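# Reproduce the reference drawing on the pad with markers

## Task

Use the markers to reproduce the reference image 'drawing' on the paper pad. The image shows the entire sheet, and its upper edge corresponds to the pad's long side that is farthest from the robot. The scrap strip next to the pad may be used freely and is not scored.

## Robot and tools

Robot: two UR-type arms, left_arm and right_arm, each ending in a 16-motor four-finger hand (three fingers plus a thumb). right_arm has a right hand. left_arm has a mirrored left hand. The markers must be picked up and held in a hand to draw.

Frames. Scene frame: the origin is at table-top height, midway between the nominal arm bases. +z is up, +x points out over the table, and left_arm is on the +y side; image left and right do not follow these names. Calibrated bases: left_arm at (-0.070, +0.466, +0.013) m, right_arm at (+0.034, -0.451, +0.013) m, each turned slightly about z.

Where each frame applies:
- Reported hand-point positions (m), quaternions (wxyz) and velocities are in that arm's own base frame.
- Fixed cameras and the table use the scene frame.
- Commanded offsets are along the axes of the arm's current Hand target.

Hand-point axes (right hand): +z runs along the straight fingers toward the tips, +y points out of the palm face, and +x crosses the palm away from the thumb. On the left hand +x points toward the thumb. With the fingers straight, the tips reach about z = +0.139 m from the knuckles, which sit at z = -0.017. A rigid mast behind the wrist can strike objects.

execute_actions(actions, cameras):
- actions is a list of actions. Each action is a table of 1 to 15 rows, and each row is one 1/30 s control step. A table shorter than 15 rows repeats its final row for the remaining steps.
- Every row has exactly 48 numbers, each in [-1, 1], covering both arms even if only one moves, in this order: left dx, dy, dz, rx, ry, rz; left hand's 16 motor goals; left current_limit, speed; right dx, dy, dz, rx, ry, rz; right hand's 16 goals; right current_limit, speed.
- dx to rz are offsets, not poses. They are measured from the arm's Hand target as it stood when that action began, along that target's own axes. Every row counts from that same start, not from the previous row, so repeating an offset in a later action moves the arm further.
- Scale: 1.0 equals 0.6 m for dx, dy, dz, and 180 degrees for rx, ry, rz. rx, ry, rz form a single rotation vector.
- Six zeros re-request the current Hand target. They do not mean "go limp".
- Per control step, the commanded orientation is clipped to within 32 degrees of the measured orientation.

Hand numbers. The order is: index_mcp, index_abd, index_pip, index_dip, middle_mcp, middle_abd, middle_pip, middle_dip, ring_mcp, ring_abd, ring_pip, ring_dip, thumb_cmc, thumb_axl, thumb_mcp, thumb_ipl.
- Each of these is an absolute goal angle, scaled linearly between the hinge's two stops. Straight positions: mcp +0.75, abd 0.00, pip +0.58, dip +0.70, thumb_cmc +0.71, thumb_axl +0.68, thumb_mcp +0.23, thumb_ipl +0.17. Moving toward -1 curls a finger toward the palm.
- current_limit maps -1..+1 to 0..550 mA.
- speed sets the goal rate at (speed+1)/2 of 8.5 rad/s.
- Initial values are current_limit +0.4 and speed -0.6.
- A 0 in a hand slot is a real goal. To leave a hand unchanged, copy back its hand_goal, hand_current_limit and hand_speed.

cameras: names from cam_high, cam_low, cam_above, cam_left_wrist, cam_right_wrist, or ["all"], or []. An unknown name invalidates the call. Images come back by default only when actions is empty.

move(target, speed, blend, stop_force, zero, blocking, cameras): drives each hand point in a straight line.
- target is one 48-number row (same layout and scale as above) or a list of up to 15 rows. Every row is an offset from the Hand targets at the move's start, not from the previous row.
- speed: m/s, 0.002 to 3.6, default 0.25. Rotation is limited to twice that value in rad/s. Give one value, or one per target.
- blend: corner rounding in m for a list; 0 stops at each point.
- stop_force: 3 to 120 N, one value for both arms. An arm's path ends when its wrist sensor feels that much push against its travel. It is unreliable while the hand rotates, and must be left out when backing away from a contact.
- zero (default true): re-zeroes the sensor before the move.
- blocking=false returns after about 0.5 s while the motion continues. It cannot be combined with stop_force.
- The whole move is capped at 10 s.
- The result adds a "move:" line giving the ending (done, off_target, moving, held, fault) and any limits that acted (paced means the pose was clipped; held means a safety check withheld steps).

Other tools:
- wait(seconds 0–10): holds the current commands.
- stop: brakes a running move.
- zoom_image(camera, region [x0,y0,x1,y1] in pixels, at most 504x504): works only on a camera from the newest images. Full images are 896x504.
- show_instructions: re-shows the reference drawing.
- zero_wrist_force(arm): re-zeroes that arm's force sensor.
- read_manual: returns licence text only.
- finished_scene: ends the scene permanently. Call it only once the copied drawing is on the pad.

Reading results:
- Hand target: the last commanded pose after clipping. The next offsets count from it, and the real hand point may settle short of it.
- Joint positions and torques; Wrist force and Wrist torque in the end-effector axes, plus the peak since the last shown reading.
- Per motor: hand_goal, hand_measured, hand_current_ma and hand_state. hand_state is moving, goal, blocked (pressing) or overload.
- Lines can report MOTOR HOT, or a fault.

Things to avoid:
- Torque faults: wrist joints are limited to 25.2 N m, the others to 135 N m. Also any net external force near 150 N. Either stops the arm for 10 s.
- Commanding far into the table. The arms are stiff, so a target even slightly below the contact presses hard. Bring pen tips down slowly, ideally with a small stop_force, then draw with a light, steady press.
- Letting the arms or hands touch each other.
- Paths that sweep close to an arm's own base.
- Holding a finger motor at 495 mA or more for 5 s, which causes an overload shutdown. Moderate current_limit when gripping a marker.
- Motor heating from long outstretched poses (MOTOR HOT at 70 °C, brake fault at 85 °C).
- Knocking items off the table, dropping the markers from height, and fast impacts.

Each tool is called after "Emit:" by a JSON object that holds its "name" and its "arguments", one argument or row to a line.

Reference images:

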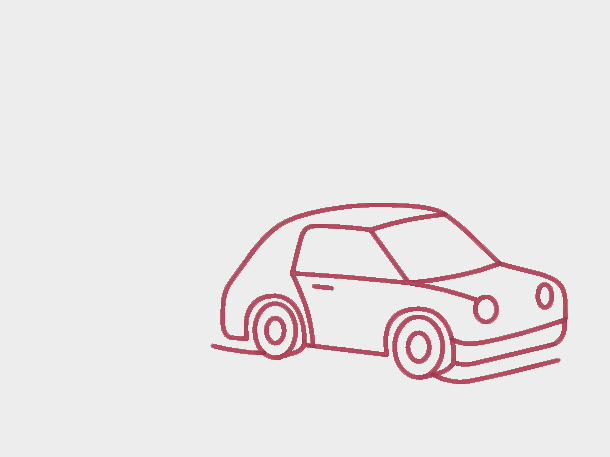

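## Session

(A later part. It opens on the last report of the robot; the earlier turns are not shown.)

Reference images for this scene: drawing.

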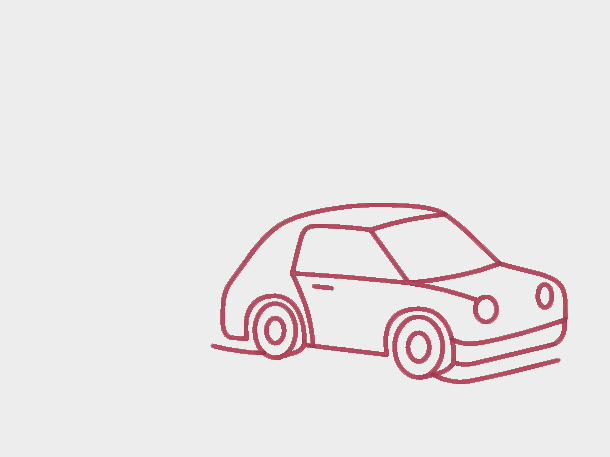

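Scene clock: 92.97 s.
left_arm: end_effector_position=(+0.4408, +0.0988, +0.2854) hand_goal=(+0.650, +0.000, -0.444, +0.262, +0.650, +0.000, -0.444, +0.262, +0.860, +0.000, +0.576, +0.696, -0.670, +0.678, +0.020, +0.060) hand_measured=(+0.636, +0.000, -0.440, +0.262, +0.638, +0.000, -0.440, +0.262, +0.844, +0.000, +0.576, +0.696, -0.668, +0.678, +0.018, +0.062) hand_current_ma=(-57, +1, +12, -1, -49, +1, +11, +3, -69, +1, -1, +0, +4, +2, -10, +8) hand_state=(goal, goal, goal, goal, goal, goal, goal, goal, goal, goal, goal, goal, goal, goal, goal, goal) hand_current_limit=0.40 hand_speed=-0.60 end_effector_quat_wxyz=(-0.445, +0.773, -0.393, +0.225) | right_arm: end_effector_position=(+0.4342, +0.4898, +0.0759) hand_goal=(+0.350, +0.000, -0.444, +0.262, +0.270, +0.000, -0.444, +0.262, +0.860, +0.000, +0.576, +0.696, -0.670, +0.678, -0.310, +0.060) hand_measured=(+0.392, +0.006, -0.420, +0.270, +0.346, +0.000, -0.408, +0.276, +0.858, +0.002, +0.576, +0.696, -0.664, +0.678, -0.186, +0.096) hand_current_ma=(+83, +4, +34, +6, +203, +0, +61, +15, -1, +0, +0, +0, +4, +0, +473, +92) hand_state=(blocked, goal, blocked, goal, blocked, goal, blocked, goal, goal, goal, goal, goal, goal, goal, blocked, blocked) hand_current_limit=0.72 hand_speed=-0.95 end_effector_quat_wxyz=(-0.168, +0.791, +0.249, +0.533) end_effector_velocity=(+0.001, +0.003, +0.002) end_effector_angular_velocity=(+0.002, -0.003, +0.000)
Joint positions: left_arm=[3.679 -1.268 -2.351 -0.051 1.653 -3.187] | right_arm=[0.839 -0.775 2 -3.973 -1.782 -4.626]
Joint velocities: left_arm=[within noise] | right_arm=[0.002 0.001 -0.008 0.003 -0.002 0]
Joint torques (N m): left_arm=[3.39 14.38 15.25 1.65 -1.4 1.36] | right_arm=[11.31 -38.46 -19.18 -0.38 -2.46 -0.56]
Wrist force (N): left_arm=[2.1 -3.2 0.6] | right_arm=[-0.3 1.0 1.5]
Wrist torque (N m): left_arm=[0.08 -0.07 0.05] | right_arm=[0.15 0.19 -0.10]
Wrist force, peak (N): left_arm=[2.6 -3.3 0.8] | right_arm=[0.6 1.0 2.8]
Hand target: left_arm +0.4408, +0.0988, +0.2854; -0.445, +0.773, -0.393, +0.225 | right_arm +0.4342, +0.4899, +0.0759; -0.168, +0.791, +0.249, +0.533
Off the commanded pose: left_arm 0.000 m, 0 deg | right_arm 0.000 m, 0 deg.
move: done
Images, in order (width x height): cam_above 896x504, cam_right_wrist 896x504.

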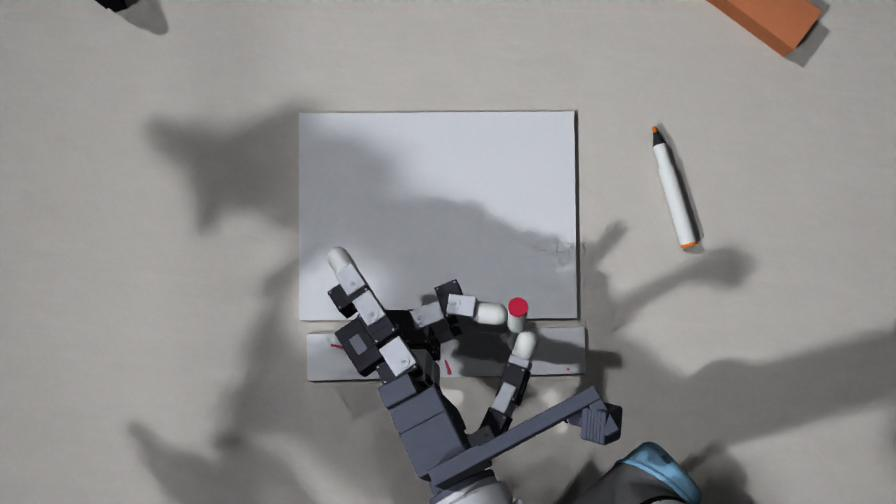

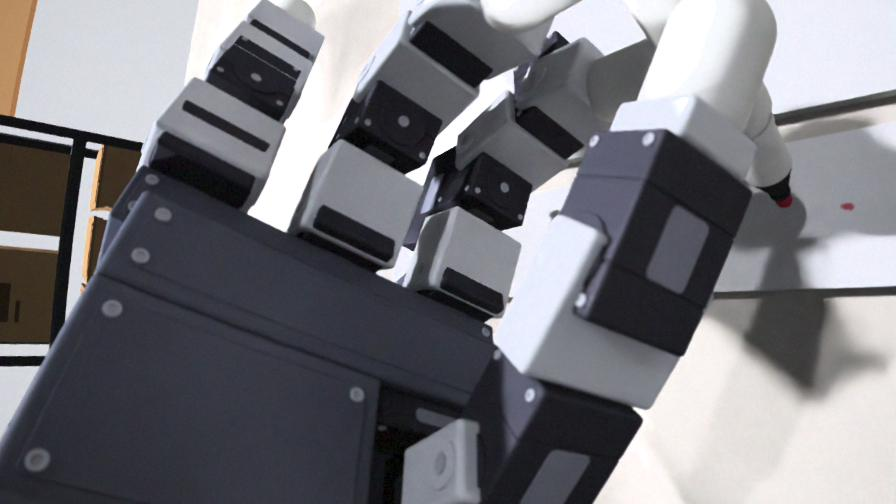

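Emit:
{"name": "move", "arguments": {
  "target": [
    [0,0,0,0,0,0,0.65,0,-0.445,0.261,0.65,0,-0.445,0.261,0.86,0,0.576,0.696,-0.671,0.678,0.02,0.06,0.4,-0.6,-0.02383,0.05923,-0.02338,0,0,0,0.35,0,-0.445,0.261,0.27,0,-0.445,0.261,0.86,0,0.576,0.696,-0.671,0.678,-0.31,0.06,0.72,-0.95],
    [0,0,0,0,0,0,0.65,0,-0.445,0.261,0.65,0,-0.445,0.261,0.86,0,0.576,0.696,-0.671,0.678,0.02,0.06,0.4,-0.6,-0.00529,0.05923,-0.03087,0,0,0,0.35,0,-0.445,0.261,0.27,0,-0.445,0.261,0.86,0,0.576,0.696,-0.671,0.678,-0.31,0.06,0.72,-0.95],
    [0,0,0,0,0,0,0.65,0,-0.445,0.261,0.65,0,-0.445,0.261,0.86,0,0.576,0.696,-0.671,0.678,0.02,0.06,0.4,-0.6,-0.02178,-0.04025,-0.23183,0,0,0,0.35,0,-0.445,0.261,0.27,0,-0.445,0.261,0.86,0,0.576,0.696,-0.671,0.678,-0.31,0.06,0.72,-0.95]
  ],
  "speed": [0.025,0.1,0.2],
  "cameras": ["cam_above","cam_right_wrist"]
}}

Emit:
{"name": "zoom_image", "arguments": {
  "camera": "cam_above",
  "region": [440, 320, 600, 390]
}}

Scene clock: 96.50 s.
left_arm: end_effector_position=(+0.4408, +0.0988, +0.2854) hand_goal=(+0.650, +0.000, -0.444, +0.262, +0.650, +0.000, -0.444, +0.262, +0.860, +0.000, +0.576, +0.696, -0.670, +0.678, +0.020, +0.060) hand_measured=(+0.636, +0.000, -0.440, +0.262, +0.638, +0.000, -0.440, +0.262, +0.844, +0.000, +0.576, +0.696, -0.668, +0.678, +0.018, +0.062) hand_current_ma=(-57, +1, +12, -1, -49, +1, +11, +3, -69, +1, -1, +0, +4, +2, -10, +8) hand_state=(goal, goal, goal, goal, goal, goal, goal, goal, goal, goal, goal, goal, goal, goal, goal, goal) hand_current_limit=0.40 hand_speed=-0.60 end_effector_quat_wxyz=(-0.445, +0.773, -0.393, +0.225) | right_arm: end_effector_position=(+0.3107, +0.4330, +0.1159) hand_goal=(+0.350, +0.000, -0.444, +0.262, +0.270, +0.000, -0.444, +0.262, +0.860, +0.000, +0.576, +0.696, -0.670, +0.678, -0.310, +0.060) hand_measured=(+0.392, +0.006, -0.420, +0.270, +0.334, +0.000, -0.408, +0.276, +0.858, +0.002, +0.576, +0.696, -0.666, +0.678, -0.186, +0.096) hand_current_ma=(+83, +4, +34, +6, +157, +0, +61, +15, -1, +1, +0, +0, +3, +0, +473, +92) hand_state=(blocked, goal, blocked, goal, blocked, goal, blocked, goal, goal, goal, goal, goal, goal, goal, blocked, blocked) hand_current_limit=0.72 hand_speed=-0.95 end_effector_quat_wxyz=(-0.168, +0.791, +0.249, +0.533)
Joint positions: left_arm=[3.679 -1.268 -2.351 -0.051 1.653 -3.187] | right_arm=[0.988 -0.968 2.299 -4.061 -1.919 -4.565]
Joint torques (N m): left_arm=[2.11 14.86 15.53 1.59 -1.37 0.92] | right_arm=[6.15 -33.85 -8.59 -5.41 -0.09 -2.27]
Wrist force (N): left_arm=[2.4 -3.0 0.6] | right_arm=[0.1 0.9 1.4]
Wrist torque (N m): left_arm=[0.09 -0.11 0.07] | right_arm=[0.17 0.14 -0.11]
Wrist force, peak (N): left_arm=[2.2 -3.4 0.7] | right_arm=[0.0 1.5 3.3]
Hand target: left_arm +0.4408, +0.0988, +0.2854; -0.445, +0.773, -0.393, +0.225 | right_arm +0.3107, +0.4330, +0.1160; -0.168, +0.791, +0.249, +0.533
Off the commanded pose: left_arm 0.000 m, 0 deg | right_arm 0.000 m, 0 deg.
move: done
Images, in order (width x height): cam_above 896x504, cam_right_wrist 896x504.

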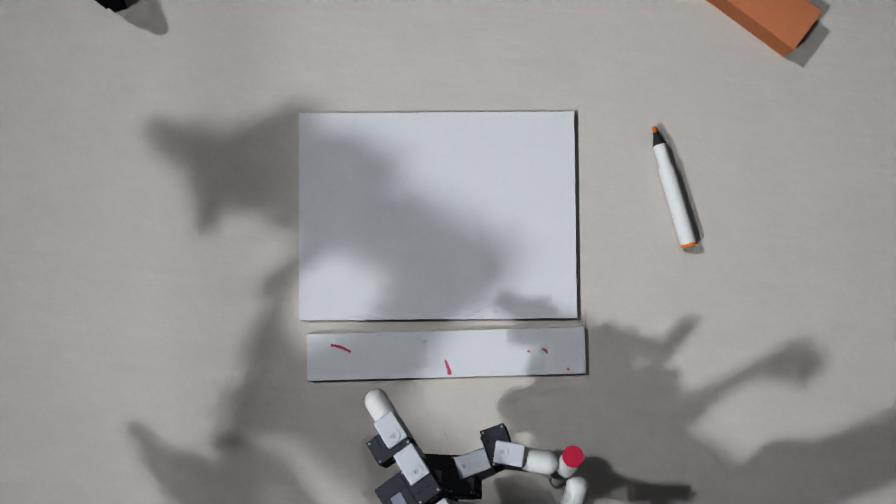

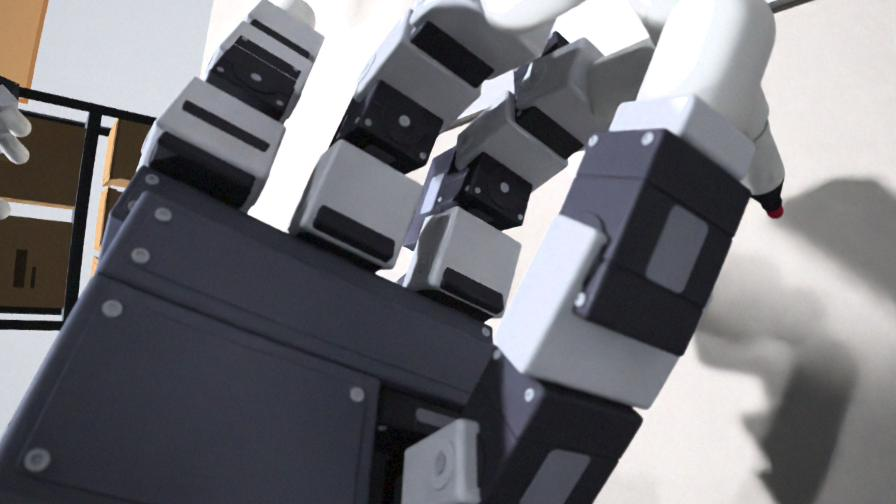

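Scaled by 3.150.

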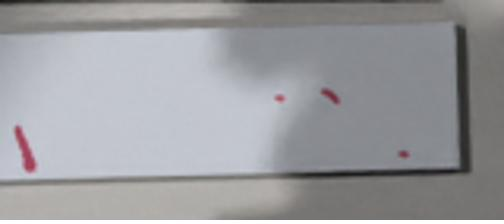

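Emit:
{"name": "move", "arguments": {
  "target": [
    [0,0,0,0,0,0,0.65,0,-0.445,0.261,0.65,0,-0.445,0.261,0.86,0,0.576,0.696,-0.671,0.678,0.02,0.06,0.4,-0.6,0.0673,-0.21775,0.33555,0,0,0,0.35,0,-0.445,0.261,0.27,0,-0.445,0.261,0.86,0,0.576,0.696,-0.671,0.678,-0.31,0.06,0.72,-0.95],
    [0,0,0,0,0,0,0.65,0,-0.445,0.261,0.65,0,-0.445,0.261,0.86,0,0.576,0.696,-0.671,0.678,0.02,0.06,0.4,-0.6,0.06034,-0.21775,0.33836,0,0,0,0.35,0,-0.445,0.261,0.27,0,-0.445,0.261,0.86,0,0.576,0.696,-0.671,0.678,-0.31,0.06,0.72,-0.95],
    [0,0,0,0,0,0,0.65,0,-0.445,0.261,0.65,0,-0.445,0.261,0.86,0,0.576,0.696,-0.671,0.678,0.02,0.06,0.4,-0.6,0.06636,-0.21287,0.33321,0,0,0,0.35,0,-0.445,0.261,0.27,0,-0.445,0.261,0.86,0,0.576,0.696,-0.671,0.678,-0.31,0.06,0.72,-0.95],
    [0,0,0,0,0,0,0.65,0,-0.445,0.261,0.65,0,-0.445,0.261,0.86,0,0.576,0.696,-0.671,0.678,0.02,0.06,0.4,-0.6,0.05817,-0.21287,0.33652,0,0,0,0.35,0,-0.445,0.261,0.27,0,-0.445,0.261,0.86,0,0.576,0.696,-0.671,0.678,-0.31,0.06,0.72,-0.95],
    [0,0,0,0,0,0,0.65,0,-0.445,0.261,0.65,0,-0.445,0.261,0.86,0,0.576,0.696,-0.671,0.678,0.02,0.06,0.4,-0.6,0.06538,-0.20783,0.3308,0,0,0,0.35,0,-0.445,0.261,0.27,0,-0.445,0.261,0.86,0,0.576,0.696,-0.671,0.678,-0.31,0.06,0.72,-0.95],
    [0,0,0,0,0,0,0.65,0,-0.445,0.261,0.65,0,-0.445,0.261,0.86,0,0.576,0.696,-0.671,0.678,0.02,0.06,0.4,-0.6,0.05595,-0.20783,0.33461,0,0,0,0.35,0,-0.445,0.261,0.27,0,-0.445,0.261,0.86,0,0.576,0.696,-0.671,0.678,-0.31,0.06,0.72,-0.95],
    [0,0,0,0,0,0,0.65,0,-0.445,0.261,0.65,0,-0.445,0.261,0.86,0,0.576,0.696,-0.671,0.678,0.02,0.06,0.4,-0.6,0.06444,-0.20295,0.32846,0,0,0,0.35,0,-0.445,0.261,0.27,0,-0.445,0.261,0.86,0,0.576,0.696,-0.671,0.678,-0.31,0.06,0.72,-0.95],
    [0,0,0,0,0,0,0.65,0,-0.445,0.261,0.65,0,-0.445,0.261,0.86,0,0.576,0.696,-0.671,0.678,0.02,0.06,0.4,-0.6,0.05378,-0.20295,0.33277,0,0,0,0.35,0,-0.445,0.261,0.27,0,-0.445,0.261,0.86,0,0.576,0.696,-0.671,0.678,-0.31,0.06,0.72,-0.95],
    [0,0,0,0,0,0,0.65,0,-0.445,0.261,0.65,0,-0.445,0.261,0.86,0,0.576,0.696,-0.671,0.678,0.02,0.06,0.4,-0.6,0.06444,-0.20295,0.32846,0,0,0,0.35,0,-0.445,0.261,0.27,0,-0.445,0.261,0.86,0,0.576,0.696,-0.671,0.678,-0.31,0.06,0.72,-0.95]
  ],
  "speed": [0.2,0.03,0.05,0.03,0.05,0.03,0.05,0.03,0.05],
  "blend": [0.001,0,0.001,0,0.001,0,0.001,0,0],
  "cameras": ["cam_right_wrist"]
}}

Emit:
{"name": "zoom_image", "arguments": {
  "camera": "cam_right_wrist",
  "region": [700, 100, 896, 280]
}}

Scene clock: 103.00 s.
left_arm: end_effector_position=(+0.4408, +0.0988, +0.2854) hand_goal=(+0.650, +0.000, -0.444, +0.262, +0.650, +0.000, -0.444, +0.262, +0.860, +0.000, +0.576, +0.696, -0.670, +0.678, +0.020, +0.060) hand_measured=(+0.636, +0.000, -0.440, +0.262, +0.638, +0.000, -0.440, +0.262, +0.844, +0.000, +0.576, +0.696, -0.668, +0.678, +0.018, +0.062) hand_current_ma=(-57, +1, +12, -1, -49, +1, +11, +3, -69, +1, -1, +0, +4, +2, -10, +8) hand_state=(goal, goal, goal, goal, goal, goal, goal, goal, goal, goal, goal, goal, goal, goal, goal, goal) hand_current_limit=0.40 hand_speed=-0.60 end_effector_quat_wxyz=(-0.445, +0.773, -0.393, +0.225) | right_arm: end_effector_position=(+0.4025, +0.6458, +0.0778) hand_goal=(+0.350, +0.000, -0.444, +0.262, +0.270, +0.000, -0.444, +0.262, +0.860, +0.000, +0.576, +0.696, -0.670, +0.678, -0.310, +0.060) hand_measured=(+0.392, +0.006, -0.420, +0.270, +0.334, +0.000, -0.408, +0.276, +0.858, +0.002, +0.576, +0.696, -0.666, +0.678, -0.186, +0.096) hand_current_ma=(+83, +4, +34, +6, +155, +0, +61, +15, -1, +1, +0, +0, +3, +0, +473, +92) hand_state=(blocked, goal, blocked, goal, blocked, goal, blocked, goal, goal, goal, goal, goal, goal, goal, blocked, blocked) hand_current_limit=0.72 hand_speed=-0.95 end_effector_quat_wxyz=(-0.168, +0.791, +0.249, +0.533) end_effector_velocity=(+0.000, +0.000, -0.001) end_effector_angular_velocity=(+0.003, -0.002, +0.000)
Joint positions: left_arm=[3.679 -1.268 -2.351 -0.051 1.653 -3.187] | right_arm=[1.055 -0.63 1.58 -3.669 -1.981 -4.536]
Joint velocities: left_arm=[within noise] | right_arm=[-0.001 0.003 0 -0.007 0.001 -0.001]
Joint torques (N m): left_arm=[2.47 13.99 14.58 1.67 -1.31 0.98] | right_arm=[9.92 -40.45 -17.15 -5.11 -2.47 1.57]
Wrist force (N): left_arm=[2.1 -3.1 0.7] | right_arm=[-0.2 0.9 1.1]
Wrist torque (N m): left_arm=[0.07 -0.06 0.04] | right_arm=[0.18 0.21 -0.07]
Wrist force, peak (N): left_arm=[2.4 -3.4 1.0] | right_arm=[0.1 -0.2 2.5]
Hand target: left_arm +0.4408, +0.0988, +0.2854; -0.445, +0.773, -0.393, +0.225 | right_arm +0.4025, +0.6458, +0.0778; -0.168, +0.791, +0.249, +0.533
Off the commanded pose: left_arm 0.000 m, 0 deg | right_arm 0.000 m, 0 deg.
move: done
Images, in order (width x height): cam_right_wrist 896x504.

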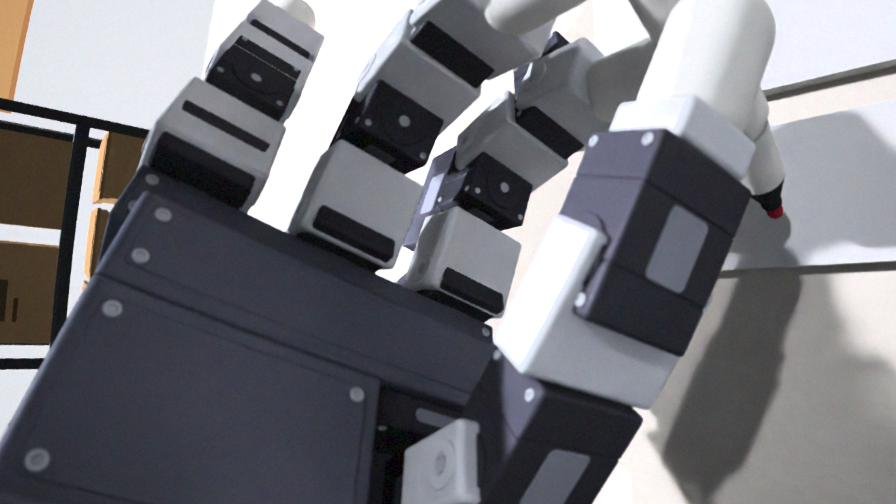

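Scaled by 2.571.

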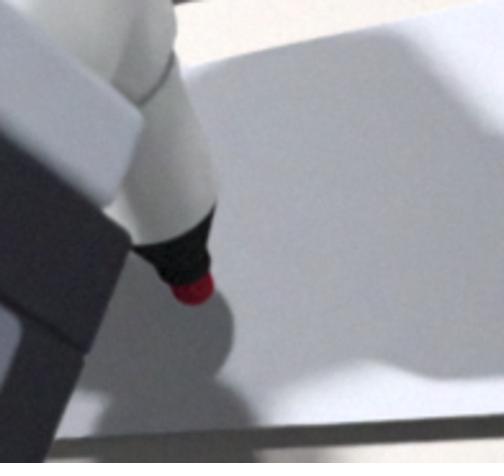

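Emit:
{"name": "move", "arguments": {
  "target": [
    [0,0,0,0,0,0,0.65,0,-0.445,0.261,0.65,0,-0.445,0.261,0.86,0,0.576,0.696,-0.671,0.678,0.02,0.06,0.4,-0.6,-0.01119,0.00992,-0.001,0,0,0,0.35,0,-0.445,0.261,0.27,0,-0.445,0.261,0.86,0,0.576,0.696,-0.671,0.678,-0.31,0.06,0.72,-0.95],
    [0,0,0,0,0,0,0.65,0,-0.445,0.261,0.65,0,-0.445,0.261,0.86,0,0.576,0.696,-0.671,0.678,0.02,0.06,0.4,-0.6,-0.02735,0.06942,-0.02763,0,0,0,0.35,0,-0.445,0.261,0.27,0,-0.445,0.261,0.86,0,0.576,0.696,-0.671,0.678,-0.31,0.06,0.72,-0.95],
    [0,0,0,0,0,0,0.65,0,-0.445,0.261,0.65,0,-0.445,0.261,0.86,0,0.576,0.696,-0.671,0.678,0.02,0.06,0.4,-0.6,-0.01035,0.06942,-0.0345,0,0,0,0.35,0,-0.445,0.261,0.27,0,-0.445,0.261,0.86,0,0.576,0.696,-0.671,0.678,-0.31,0.06,0.72,-0.95]
  ],
  "speed": 0.03,
  "cameras": ["cam_right_wrist"]
}}

Scene clock: 106.67 s.
left_arm: end_effector_position=(+0.4408, +0.0988, +0.2854) hand_goal=(+0.650, +0.000, -0.444, +0.262, +0.650, +0.000, -0.444, +0.262, +0.860, +0.000, +0.576, +0.696, -0.670, +0.678, +0.020, +0.060) hand_measured=(+0.636, +0.000, -0.440, +0.262, +0.638, +0.000, -0.440, +0.262, +0.844, +0.000, +0.576, +0.696, -0.668, +0.678, +0.018, +0.062) hand_current_ma=(-57, +1, +12, -1, -49, +1, +11, +3, -69, +1, -1, +0, +4, +2, -10, +8) hand_state=(goal, goal, goal, goal, goal, goal, goal, goal, goal, goal, goal, goal, goal, goal, goal, goal) hand_current_limit=0.40 hand_speed=-0.60 end_effector_quat_wxyz=(-0.445, +0.773, -0.393, +0.225) | right_arm: end_effector_position=(+0.4087, +0.5993, +0.0799) hand_goal=(+0.350, +0.000, -0.444, +0.262, +0.270, +0.000, -0.444, +0.262, +0.860, +0.000, +0.576, +0.696, -0.670, +0.678, -0.310, +0.060) hand_measured=(+0.392, +0.006, -0.420, +0.270, +0.334, +0.000, -0.408, +0.276, +0.858, +0.002, +0.576, +0.696, -0.666, +0.678, -0.186, +0.096) hand_current_ma=(+83, +4, +34, +6, +155, +0, +61, +15, -1, +1, +0, +0, +3, +0, +473, +92) hand_state=(blocked, goal, blocked, goal, blocked, goal, blocked, goal, goal, goal, goal, goal, goal, goal, blocked, blocked) hand_current_limit=0.72 hand_speed=-0.95 end_effector_quat_wxyz=(-0.168, +0.791, +0.249, +0.533)
Joint positions: left_arm=[3.679 -1.268 -2.351 -0.051 1.653 -3.187] | right_arm=[1.005 -0.689 1.722 -3.761 -1.935 -4.558]
Joint torques (N m): left_arm=[1.53 13.69 15.16 1.56 -1.36 1.17] | right_arm=[10.81 -37.08 -11.47 -5.08 -2.4 1.89]
Wrist force (N): left_arm=[2.2 -3.0 1.1] | right_arm=[-0.1 0.6 0.9]
Wrist torque (N m): left_arm=[0.06 -0.07 0.05] | right_arm=[0.18 0.20 -0.09]
Wrist force, peak (N): left_arm=[2.4 -3.4 0.9] | right_arm=[-0.3 1.1 1.7]
Hand target: left_arm +0.4408, +0.0988, +0.2854; -0.445, +0.773, -0.393, +0.225 | right_arm +0.4087, +0.5993, +0.0799; -0.168, +0.791, +0.249, +0.533
Off the commanded pose: left_arm 0.000 m, 0 deg | right_arm 0.000 m, 0 deg.
move: done
Images, in order (width x height): cam_right_wrist 896x504.

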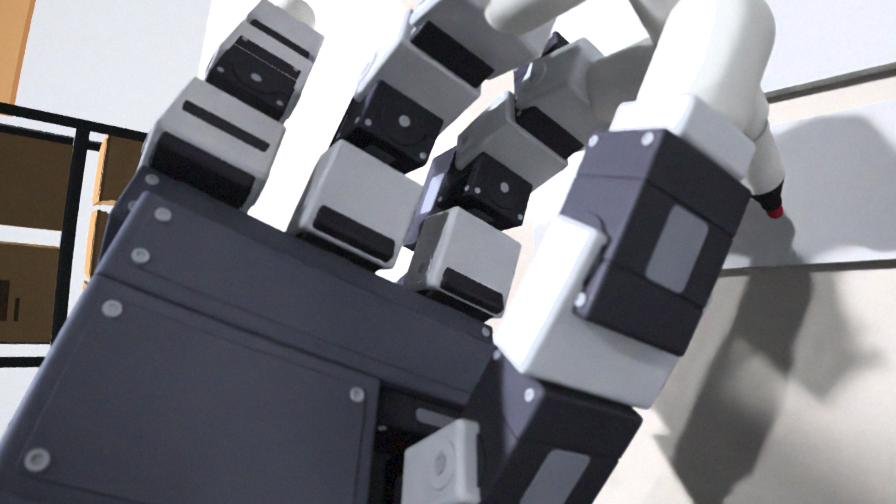

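Emit:
{"name": "zoom_image", "arguments": {
  "camera": "cam_right_wrist",
  "region": [700, 80, 896, 280]
}}

Emit:
{"name": "execute_actions", "arguments": {
  "actions": [],
  "cameras": ["cam_above", "cam_low"]
}}

Scaled by 2.520.

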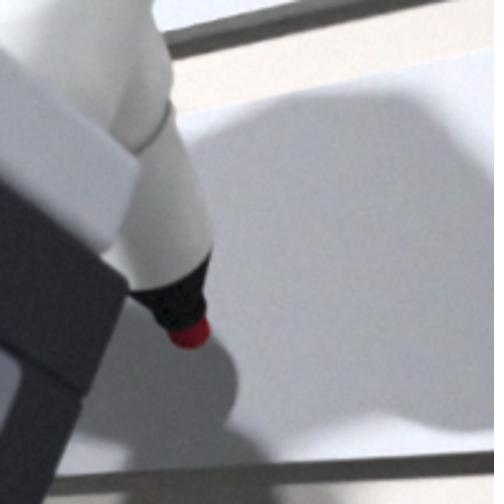

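Scene clock: 106.77 s.
left_arm: end_effector_position=(+0.4408, +0.0988, +0.2854) hand_goal=(+0.650, +0.000, -0.444, +0.262, +0.650, +0.000, -0.444, +0.262, +0.860, +0.000, +0.576, +0.696, -0.670, +0.678, +0.020, +0.060) hand_measured=(+0.636, +0.000, -0.440, +0.262, +0.638, +0.000, -0.440, +0.262, +0.844, +0.000, +0.576, +0.696, -0.668, +0.678, +0.018, +0.062) hand_current_ma=(-57, +1, +12, -1, -49, +1, +11, +3, -69, +1, -1, +0, +4, +2, -10, +8) hand_state=(goal, goal, goal, goal, goal, goal, goal, goal, goal, goal, goal, goal, goal, goal, goal, goal) hand_current_limit=0.40 hand_speed=-0.60 end_effector_quat_wxyz=(-0.445, +0.773, -0.393, +0.225) | right_arm: end_effector_position=(+0.4087, +0.5993, +0.0798) hand_goal=(+0.350, +0.000, -0.444, +0.262, +0.270, +0.000, -0.444, +0.262, +0.860, +0.000, +0.576, +0.696, -0.670, +0.678, -0.310, +0.060) hand_measured=(+0.392, +0.006, -0.420, +0.270, +0.334, +0.000, -0.408, +0.276, +0.858, +0.002, +0.576, +0.696, -0.666, +0.678, -0.186, +0.096) hand_current_ma=(+83, +4, +34, +6, +155, +0, +61, +15, -1, +1, +0, +0, +3, +0, +473, +92) hand_state=(blocked, goal, blocked, goal, blocked, goal, blocked, goal, goal, goal, goal, goal, goal, goal, blocked, blocked) hand_current_limit=0.72 hand_speed=-0.95 end_effector_quat_wxyz=(-0.168, +0.791, +0.249, +0.533)
Joint positions: left_arm=[3.679 -1.268 -2.351 -0.051 1.653 -3.187] | right_arm=[1.005 -0.689 1.722 -3.761 -1.935 -4.558]
Joint velocities: within noise
Joint torques (N m): left_arm=[1.28 15.15 15 1.55 -1.45 1.18] | right_arm=[10.78 -37.19 -14.68 -5.62 -2.36 1.93]
Motor temperatures (°C): left_arm=[34 40 41 44 45 44] | right_arm=[36 40 38 41 40 42]
Wrist force (N): left_arm=[2.2 -3.0 1.0] | right_arm=[-0.4 1.0 1.3]
Wrist torque (N m): left_arm=[0.06 -0.07 0.04] | right_arm=[0.20 0.23 -0.11]
Wrist force, peak (N): left_arm=[2.5 -3.4 0.7] | right_arm=[-0.4 1.0 1.3]
Hand target: left_arm +0.4408, +0.0988, +0.2854; -0.445, +0.773, -0.393, +0.225 | right_arm +0.4087, +0.5993, +0.0799; -0.168, +0.791, +0.249, +0.533
Off the commanded pose: left_arm 0.000 m, 0 deg | right_arm 0.000 m, 0 deg.
Images, in order (width x height): cam_low 896x504, cam_above 896x504.

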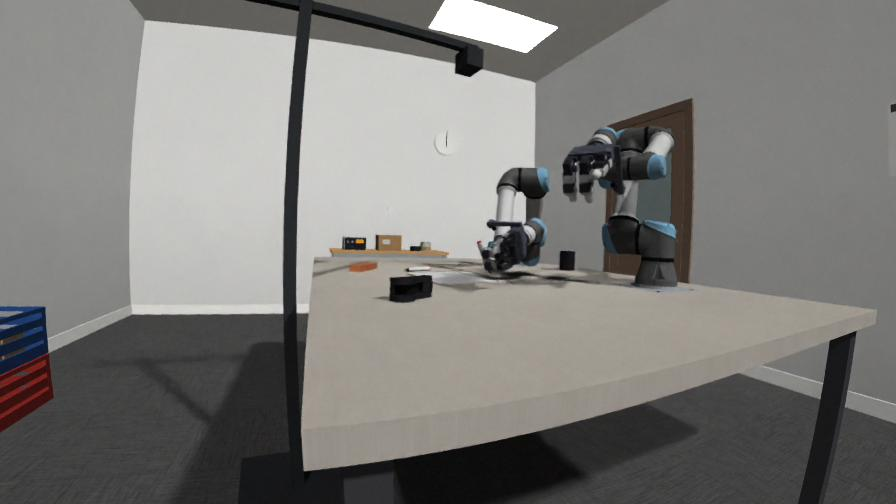

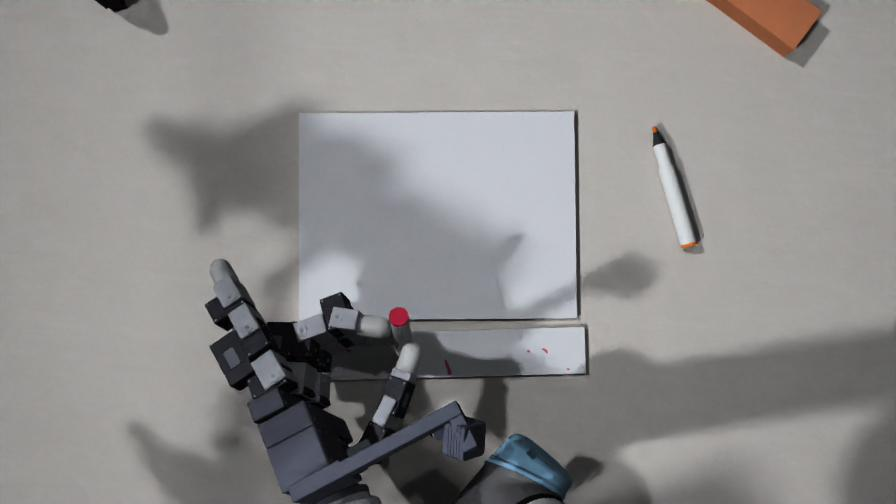

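Emit:
{"name": "move", "arguments": {
  "target": [
    [0,0,0,0,0,0,0.65,0,-0.445,0.261,0.65,0,-0.445,0.261,0.86,0,0.576,0.696,-0.671,0.678,0.02,0.06,0.4,-0.6,-0.00959,0.01356,0.02344,0,0,0,0.35,0,-0.445,0.261,0.27,0,-0.445,0.261,0.86,0,0.576,0.696,-0.671,0.678,-0.31,0.06,0.72,-0.95],
    [0,0,0,0,0,0,0.65,0,-0.445,0.261,0.65,0,-0.445,0.261,0.86,0,0.576,0.696,-0.671,0.678,0.02,0.06,0.4,-0.6,-0.02178,0.0582,0.00347,0,0,0,0.35,0,-0.445,0.261,0.27,0,-0.445,0.261,0.86,0,0.576,0.696,-0.671,0.678,-0.31,0.06,0.72,-0.95],
    [0,0,0,0,0,0,0.65,0,-0.445,0.261,0.65,0,-0.445,0.261,0.86,0,0.576,0.696,-0.671,0.678,0.02,0.06,0.4,-0.6,0.00124,0.0582,-0.00583,0,0,0,0.35,0,-0.445,0.261,0.27,0,-0.445,0.261,0.86,0,0.576,0.696,-0.671,0.678,-0.31,0.06,0.72,-0.95]
  ],
  "speed": 0.03,
  "cameras": ["cam_right_wrist", "cam_above"]
}}

Emit:
{"name": "zoom_image", "arguments": {
  "camera": "cam_right_wrist",
  "region": [700, 80, 896, 280]
}}

Scene clock: 109.73 s.
left_arm: end_effector_position=(+0.4408, +0.0988, +0.2854) hand_goal=(+0.650, +0.000, -0.444, +0.262, +0.650, +0.000, -0.444, +0.262, +0.860, +0.000, +0.576, +0.696, -0.670, +0.678, +0.020, +0.060) hand_measured=(+0.636, +0.000, -0.440, +0.262, +0.638, +0.000, -0.440, +0.262, +0.844, +0.000, +0.576, +0.696, -0.668, +0.678, +0.018, +0.062) hand_current_ma=(-57, +1, +12, -1, -49, +1, +11, +3, -69, +1, -1, +0, +4, +2, -10, +8) hand_state=(goal, goal, goal, goal, goal, goal, goal, goal, goal, goal, goal, goal, goal, goal, goal, goal) hand_current_limit=0.40 hand_speed=-0.60 end_effector_quat_wxyz=(-0.445, +0.773, -0.393, +0.225) | right_arm: end_effector_position=(+0.4263, +0.5690, +0.0819) hand_goal=(+0.350, +0.000, -0.444, +0.262, +0.270, +0.000, -0.444, +0.262, +0.860, +0.000, +0.576, +0.696, -0.670, +0.678, -0.310, +0.060) hand_measured=(+0.388, +0.010, -0.422, +0.270, +0.276, +0.000, -0.440, +0.264, +0.858, +0.002, +0.576, +0.696, -0.690, +0.668, -0.264, +0.086) hand_current_ma=(+73, +7, +30, +6, +5, +0, +3, +1, -1, +1, +0, +0, -28, -14, +132, +57) hand_state=(blocked, goal, blocked, goal, goal, goal, goal, goal, goal, goal, goal, goal, blocked, goal, blocked, blocked) hand_current_limit=0.72 hand_speed=-0.95 end_effector_quat_wxyz=(-0.168, +0.791, +0.249, +0.533)
Joint positions: left_arm=[3.679 -1.268 -2.351 -0.051 1.653 -3.187] | right_arm=[0.948 -0.718 1.792 -3.81 -1.883 -4.581]
Joint torques (N m): left_arm=[1.24 14.44 15.03 1.58 -1.45 0.92] | right_arm=[9.94 -35.17 -11.29 -5.29 -2.18 1.8]
Wrist force (N): left_arm=[2.3 -3.1 0.8] | right_arm=[-0.1 1.0 1.5]
Wrist torque (N m): left_arm=[0.07 -0.08 0.05] | right_arm=[0.17 0.16 -0.06]
Wrist force, peak (N): left_arm=[2.5 -3.4 0.8] | right_arm=[-0.2 1.4 1.7]
Hand target: left_arm +0.4408, +0.0988, +0.2854; -0.445, +0.773, -0.393, +0.225 | right_arm +0.4263, +0.5690, +0.0819; -0.168, +0.791, +0.249, +0.533
Off the commanded pose: left_arm 0.000 m, 0 deg | right_arm 0.000 m, 0 deg.
move: done
Images, in order (width x height): cam_above 896x504, cam_right_wrist 896x504.

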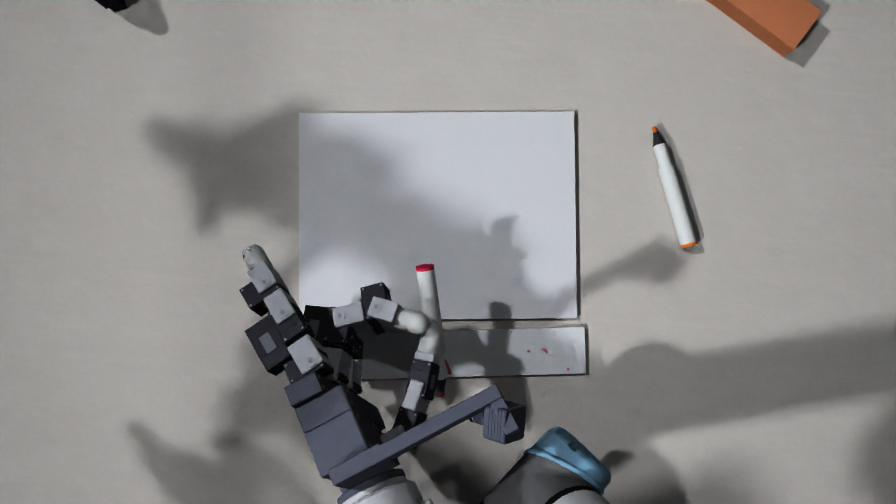

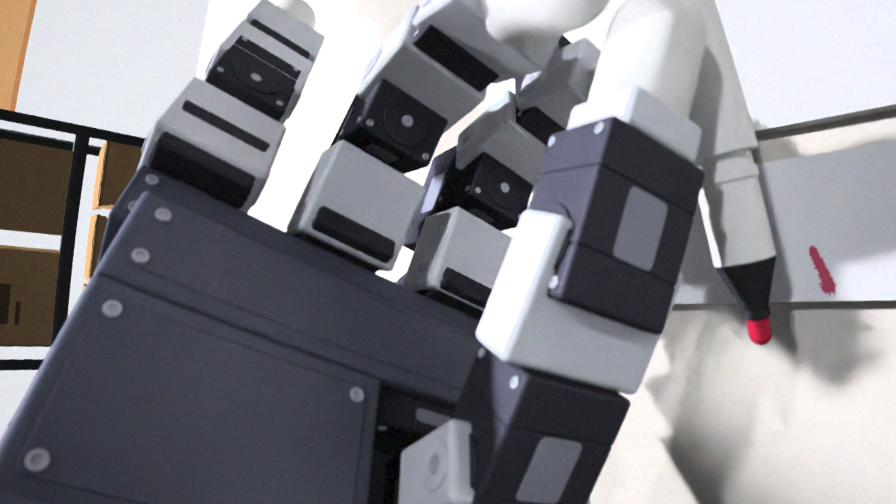

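Scaled by 2.520.

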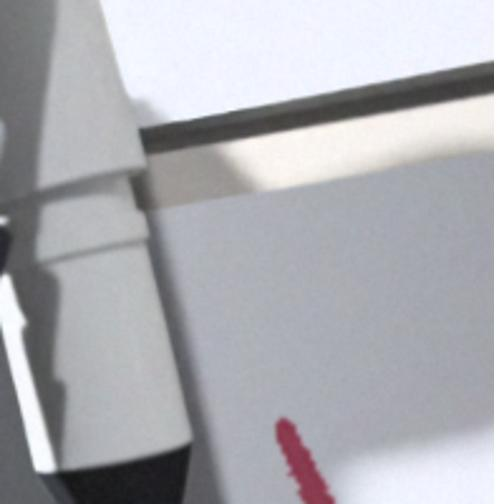

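Emit:
{"name": "move", "arguments": {
  "target": [
    [0,0,0,0,0,0,0.65,0,-0.445,0.261,0.65,0,-0.445,0.261,0.86,0,0.576,0.696,-0.671,0.678,0.02,0.06,0.4,-0.6,0.0618,0,-0.025,0,0,0,0.35,0,-0.445,0.261,0.27,0,-0.445,0.261,0.86,0,0.576,0.696,-0.671,0.678,-0.31,0.06,0.72,-0.95],
    [0,0,0,0,0,0,0.65,0,-0.445,0.261,0.65,0,-0.445,0.261,0.86,0,0.576,0.696,-0.671,0.678,0.02,0.06,0.4,-0.6,-0.0103,-0.0995,-0.2035,0,0,0,0.35,0,-0.445,0.261,0.27,0,-0.445,0.261,0.86,0,0.576,0.696,-0.671,0.678,-0.31,0.06,0.72,-0.95]
  ],
  "speed": 0.15,
  "blend": 0.01,
  "cameras": ["cam_right_wrist", "cam_above", "cam_high"]
}}

Emit:
{"name": "zoom_image", "arguments": {
  "camera": "cam_above",
  "region": [290, 300, 610, 480]
}}

Scene clock: 112.27 s.
left_arm: end_effector_position=(+0.4408, +0.0988, +0.2854) hand_goal=(+0.650, +0.000, -0.444, +0.262, +0.650, +0.000, -0.444, +0.262, +0.860, +0.000, +0.576, +0.696, -0.670, +0.678, +0.020, +0.060) hand_measured=(+0.636, +0.000, -0.440, +0.262, +0.638, +0.000, -0.440, +0.262, +0.844, +0.000, +0.576, +0.696, -0.668, +0.678, +0.018, +0.062) hand_current_ma=(-57, +1, +12, -1, -49, +1, +11, +3, -69, +1, -1, +0, +4, +2, -10, +8) hand_state=(goal, goal, goal, goal, goal, goal, goal, goal, goal, goal, goal, goal, goal, goal, goal, goal) hand_current_limit=0.40 hand_speed=-0.60 end_effector_quat_wxyz=(-0.445, +0.773, -0.393, +0.225) | right_arm: end_effector_position=(+0.2975, +0.5517, +0.1220) hand_goal=(+0.350, +0.000, -0.444, +0.262, +0.270, +0.000, -0.444, +0.262, +0.860, +0.000, +0.576, +0.696, -0.670, +0.678, -0.310, +0.060) hand_measured=(+0.388, +0.010, -0.422, +0.270, +0.276, +0.000, -0.440, +0.264, +0.858, +0.002, +0.576, +0.696, -0.692, +0.668, -0.264, +0.086) hand_current_ma=(+73, +7, +30, +6, +4, +0, +2, +1, -1, +1, +0, +0, -29, -14, +130, +57) hand_state=(blocked, goal, blocked, goal, goal, goal, goal, goal, goal, goal, goal, goal, blocked, goal, blocked, blocked) hand_current_limit=0.72 hand_speed=-0.95 end_effector_quat_wxyz=(-0.168, +0.791, +0.249, +0.533)
Joint positions: left_arm=[3.679 -1.268 -2.351 -0.051 1.653 -3.187] | right_arm=[1.147 -0.874 1.974 -3.801 -2.064 -4.493]
Joint torques (N m): left_arm=[0.45 14.29 15.35 1.46 -1.4 0.87] | right_arm=[2.71 -30.87 -19.17 -0.05 0.58 -2.29]
Wrist force (N): left_arm=[2.1 -3.3 1.1] | right_arm=[-0.2 1.0 1.3]
Wrist torque (N m): left_arm=[0.01 -0.06 0.04] | right_arm=[0.17 0.17 -0.09]
Wrist force, peak (N): left_arm=[2.4 -3.5 0.8] | right_arm=[1.4 1.3 1.8]
Hand target: left_arm +0.4408, +0.0988, +0.2854; -0.445, +0.773, -0.393, +0.225 | right_arm +0.2974, +0.5517, +0.1219; -0.168, +0.791, +0.249, +0.533
Off the commanded pose: left_arm 0.000 m, 0 deg | right_arm 0.000 m, 0 deg.
move: done
Images, in order (width x height): cam_high 896x504, cam_above 896x504, cam_right_wrist 896x504.

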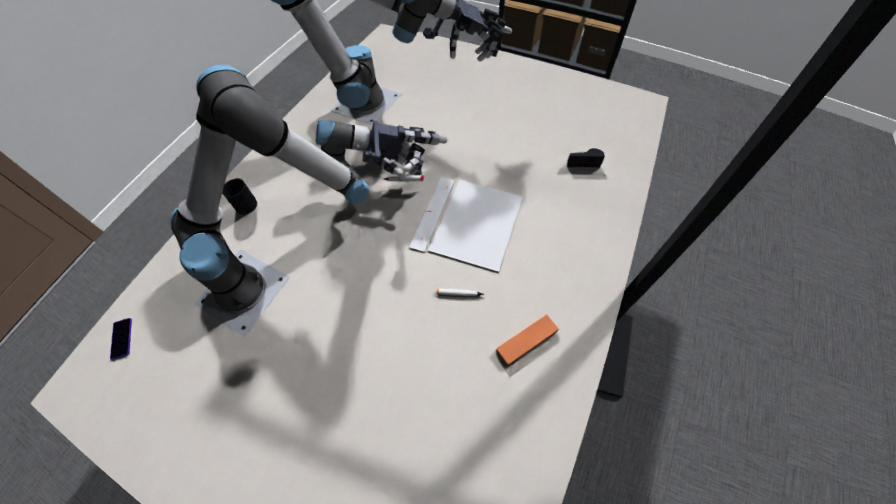

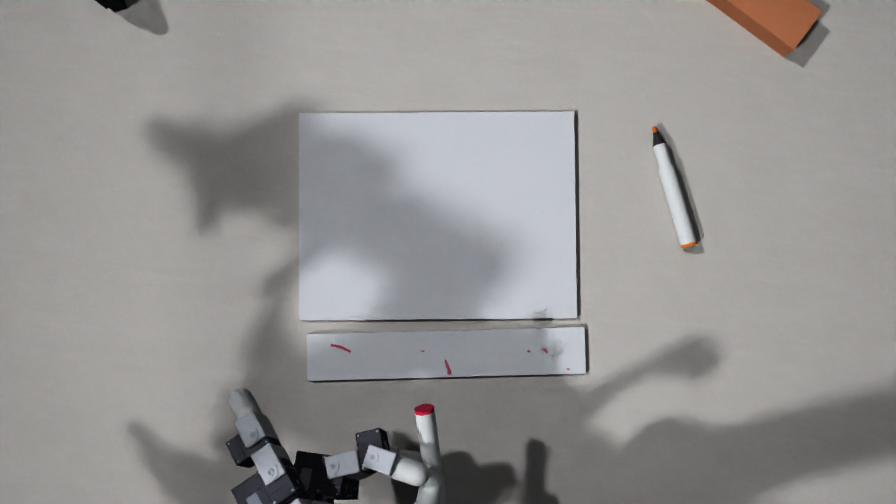

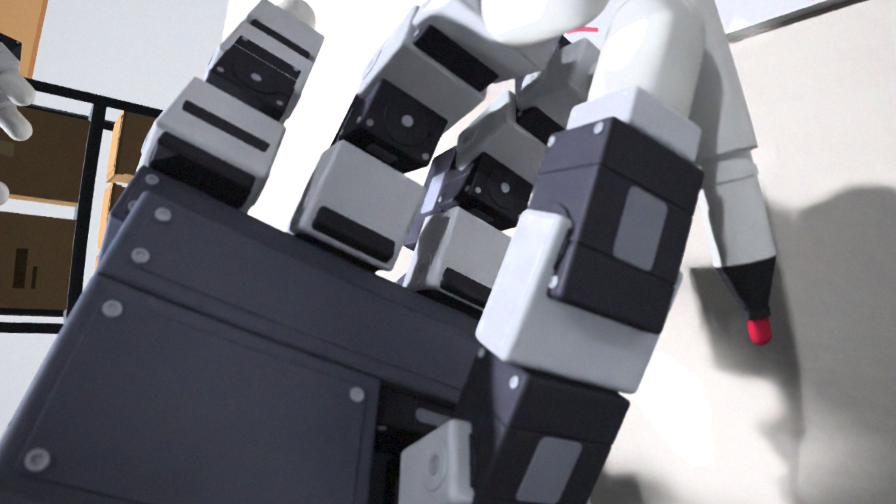

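Scaled by 1.575.

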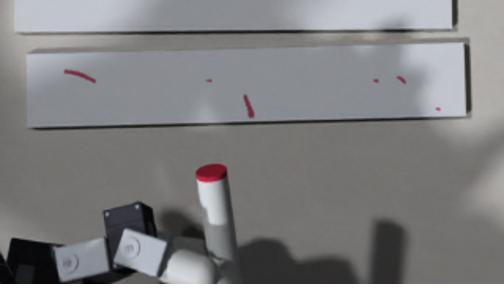

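Emit:
{"name": "move", "arguments": {
  "target": [0,0,0,0,0,0,0.65,0,-0.445,0.261,0.65,0,-0.445,0.261,0.86,0,0.576,0.696,-0.671,0.678,0.02,0.06,0.4,-0.6,-0.0995,0.0332,0.0295,0.0084,0.0568,0.2974,0.35,0,-0.445,0.261,0.27,0,-0.445,0.261,0.86,0,0.576,0.696,-0.671,0.678,-0.31,0.06,0.72,-0.95],
  "speed": 0.25,
  "cameras": ["cam_right_wrist", "cam_above", "cam_high"]
}}

Emit:
{"name": "zoom_image", "arguments": {
  "camera": "cam_above",
  "region": [300, 380, 560, 504]
}}

Scene clock: 121.20 s.
left_arm: end_effector_position=(+0.4408, +0.0988, +0.2854) hand_goal=(+0.650, +0.000, -0.444, +0.262, +0.650, +0.000, -0.444, +0.262, +0.860, +0.000, +0.576, +0.696, -0.670, +0.678, +0.020, +0.060) hand_measured=(+0.636, +0.000, -0.440, +0.262, +0.638, +0.000, -0.440, +0.262, +0.844, +0.000, +0.576, +0.696, -0.668, +0.678, +0.018, +0.062) hand_current_ma=(-57, +1, +12, -1, -49, +1, +11, +3, -69, +1, -1, +0, +4, +2, -10, +8) hand_state=(goal, goal, goal, goal, goal, goal, goal, goal, goal, goal, goal, goal, goal, goal, goal, goal) hand_current_limit=0.40 hand_speed=-0.60 end_effector_quat_wxyz=(-0.445, +0.773, -0.393, +0.225) | right_arm: end_effector_position=(+0.3010, +0.5409, +0.0879) hand_goal=(+0.350, +0.000, -0.444, +0.262, +0.270, +0.000, -0.444, +0.262, +0.860, +0.000, +0.576, +0.696, -0.670, +0.678, -0.310, +0.060) hand_measured=(+0.388, +0.010, -0.422, +0.270, +0.270, +0.000, -0.440, +0.264, +0.856, +0.002, +0.576, +0.696, -0.692, +0.668, -0.264, +0.086) hand_current_ma=(+73, +7, +30, +7, +0, +0, +2, +1, -2, +1, +0, +0, -29, -14, +130, +57) hand_state=(blocked, goal, blocked, goal, goal, goal, goal, goal, goal, goal, goal, goal, blocked, goal, blocked, blocked) hand_current_limit=0.72 hand_speed=-0.95 end_effector_quat_wxyz=(-0.315, +0.800, +0.036, +0.509)
Joint positions: left_arm=[3.679 -1.268 -2.351 -0.051 1.653 -3.187] | right_arm=[1.093 -0.837 2.005 -3.986 -2.042 -4.052]
Joint torques (N m): left_arm=[-0.39 14.14 14.85 1.64 -1.36 1.18] | right_arm=[6.65 -42.28 -15.36 0.15 1.3 -2.78]
Wrist force (N): left_arm=[2.2 -3.1 0.7] | right_arm=[0.0 -0.2 0.5]
Wrist torque (N m): left_arm=[0.08 -0.08 0.05] | right_arm=[0.16 0.17 -0.10]
Wrist force, peak (N): left_arm=[2.5 -3.4 0.8] | right_arm=[-0.4 1.3 1.3]
Hand target: left_arm +0.4408, +0.0988, +0.2854; -0.445, +0.773, -0.393, +0.225 | right_arm +0.3010, +0.5409, +0.0879; -0.315, +0.800, +0.036, +0.509 (not the last commanded pose)
Off the commanded pose: left_arm 0.000 m, 0 deg | right_arm 0.029 m, 25 deg.
move: held (right_arm; a check stopped the path); limits=held
pose unreachable (right arm): on one or more control steps of this call, first in action 0 (counted from 0), this arm could not follow its commanded pose, so it was not sent that pose on those steps. It may still have moved: this result reports where it is.
cause: moving toward the commanded pose would bring two parts of the arm too close to each other (joints 4 (wrist 1) to 6 (wrist 3) lie between them).
Images, in order (width x height): cam_high 896x504, cam_above 896x504, cam_right_wrist 896x504.

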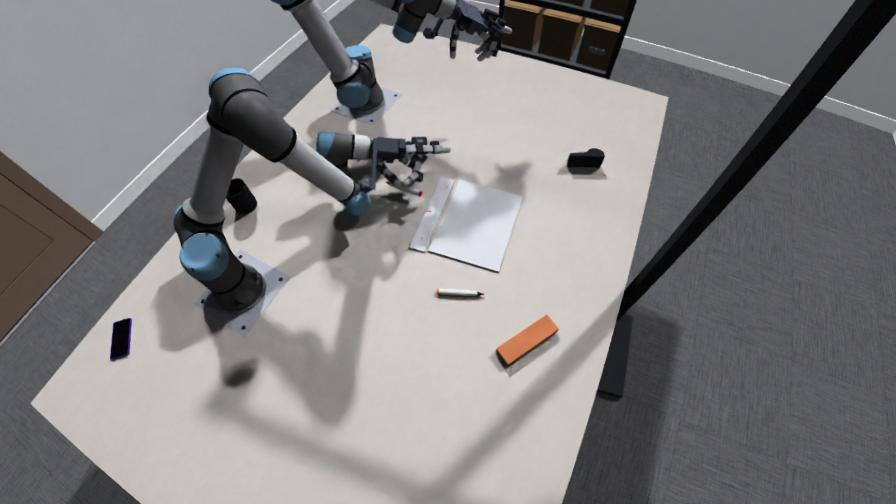

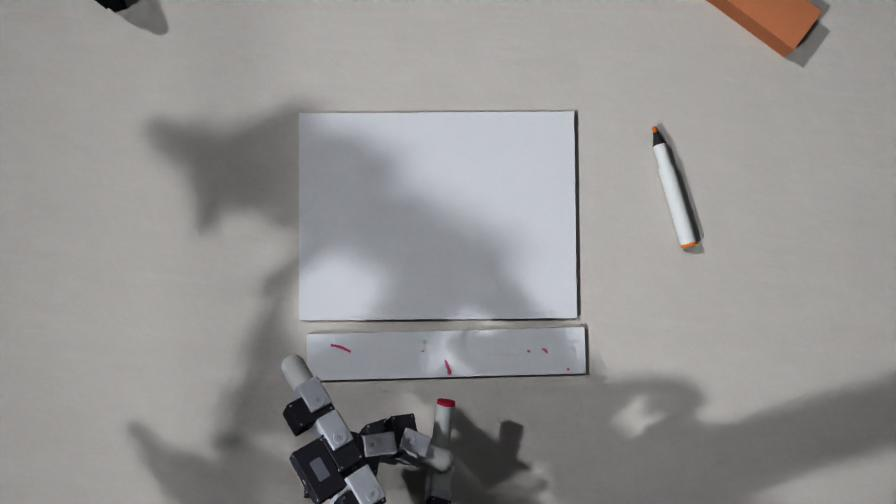

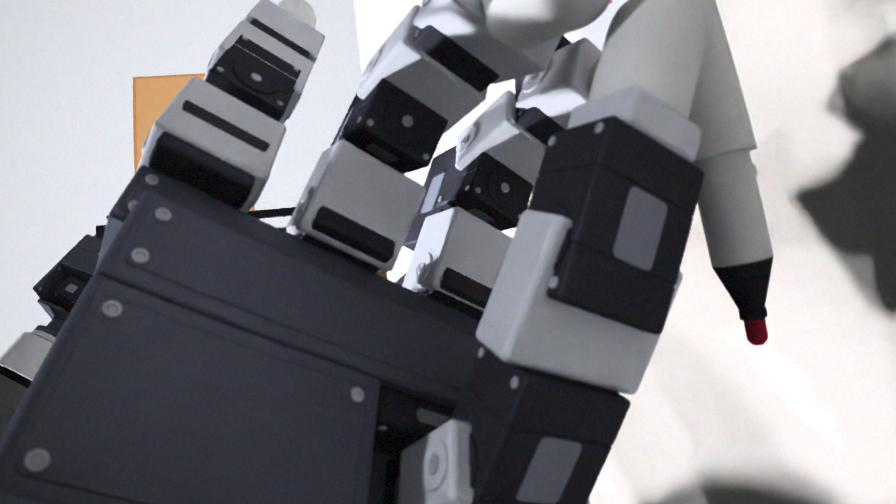

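Scaled by 1.938.

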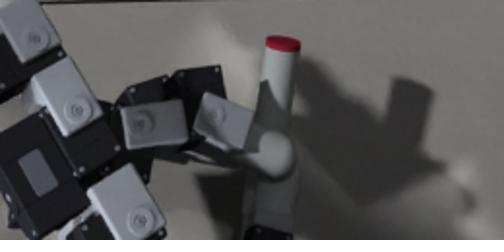

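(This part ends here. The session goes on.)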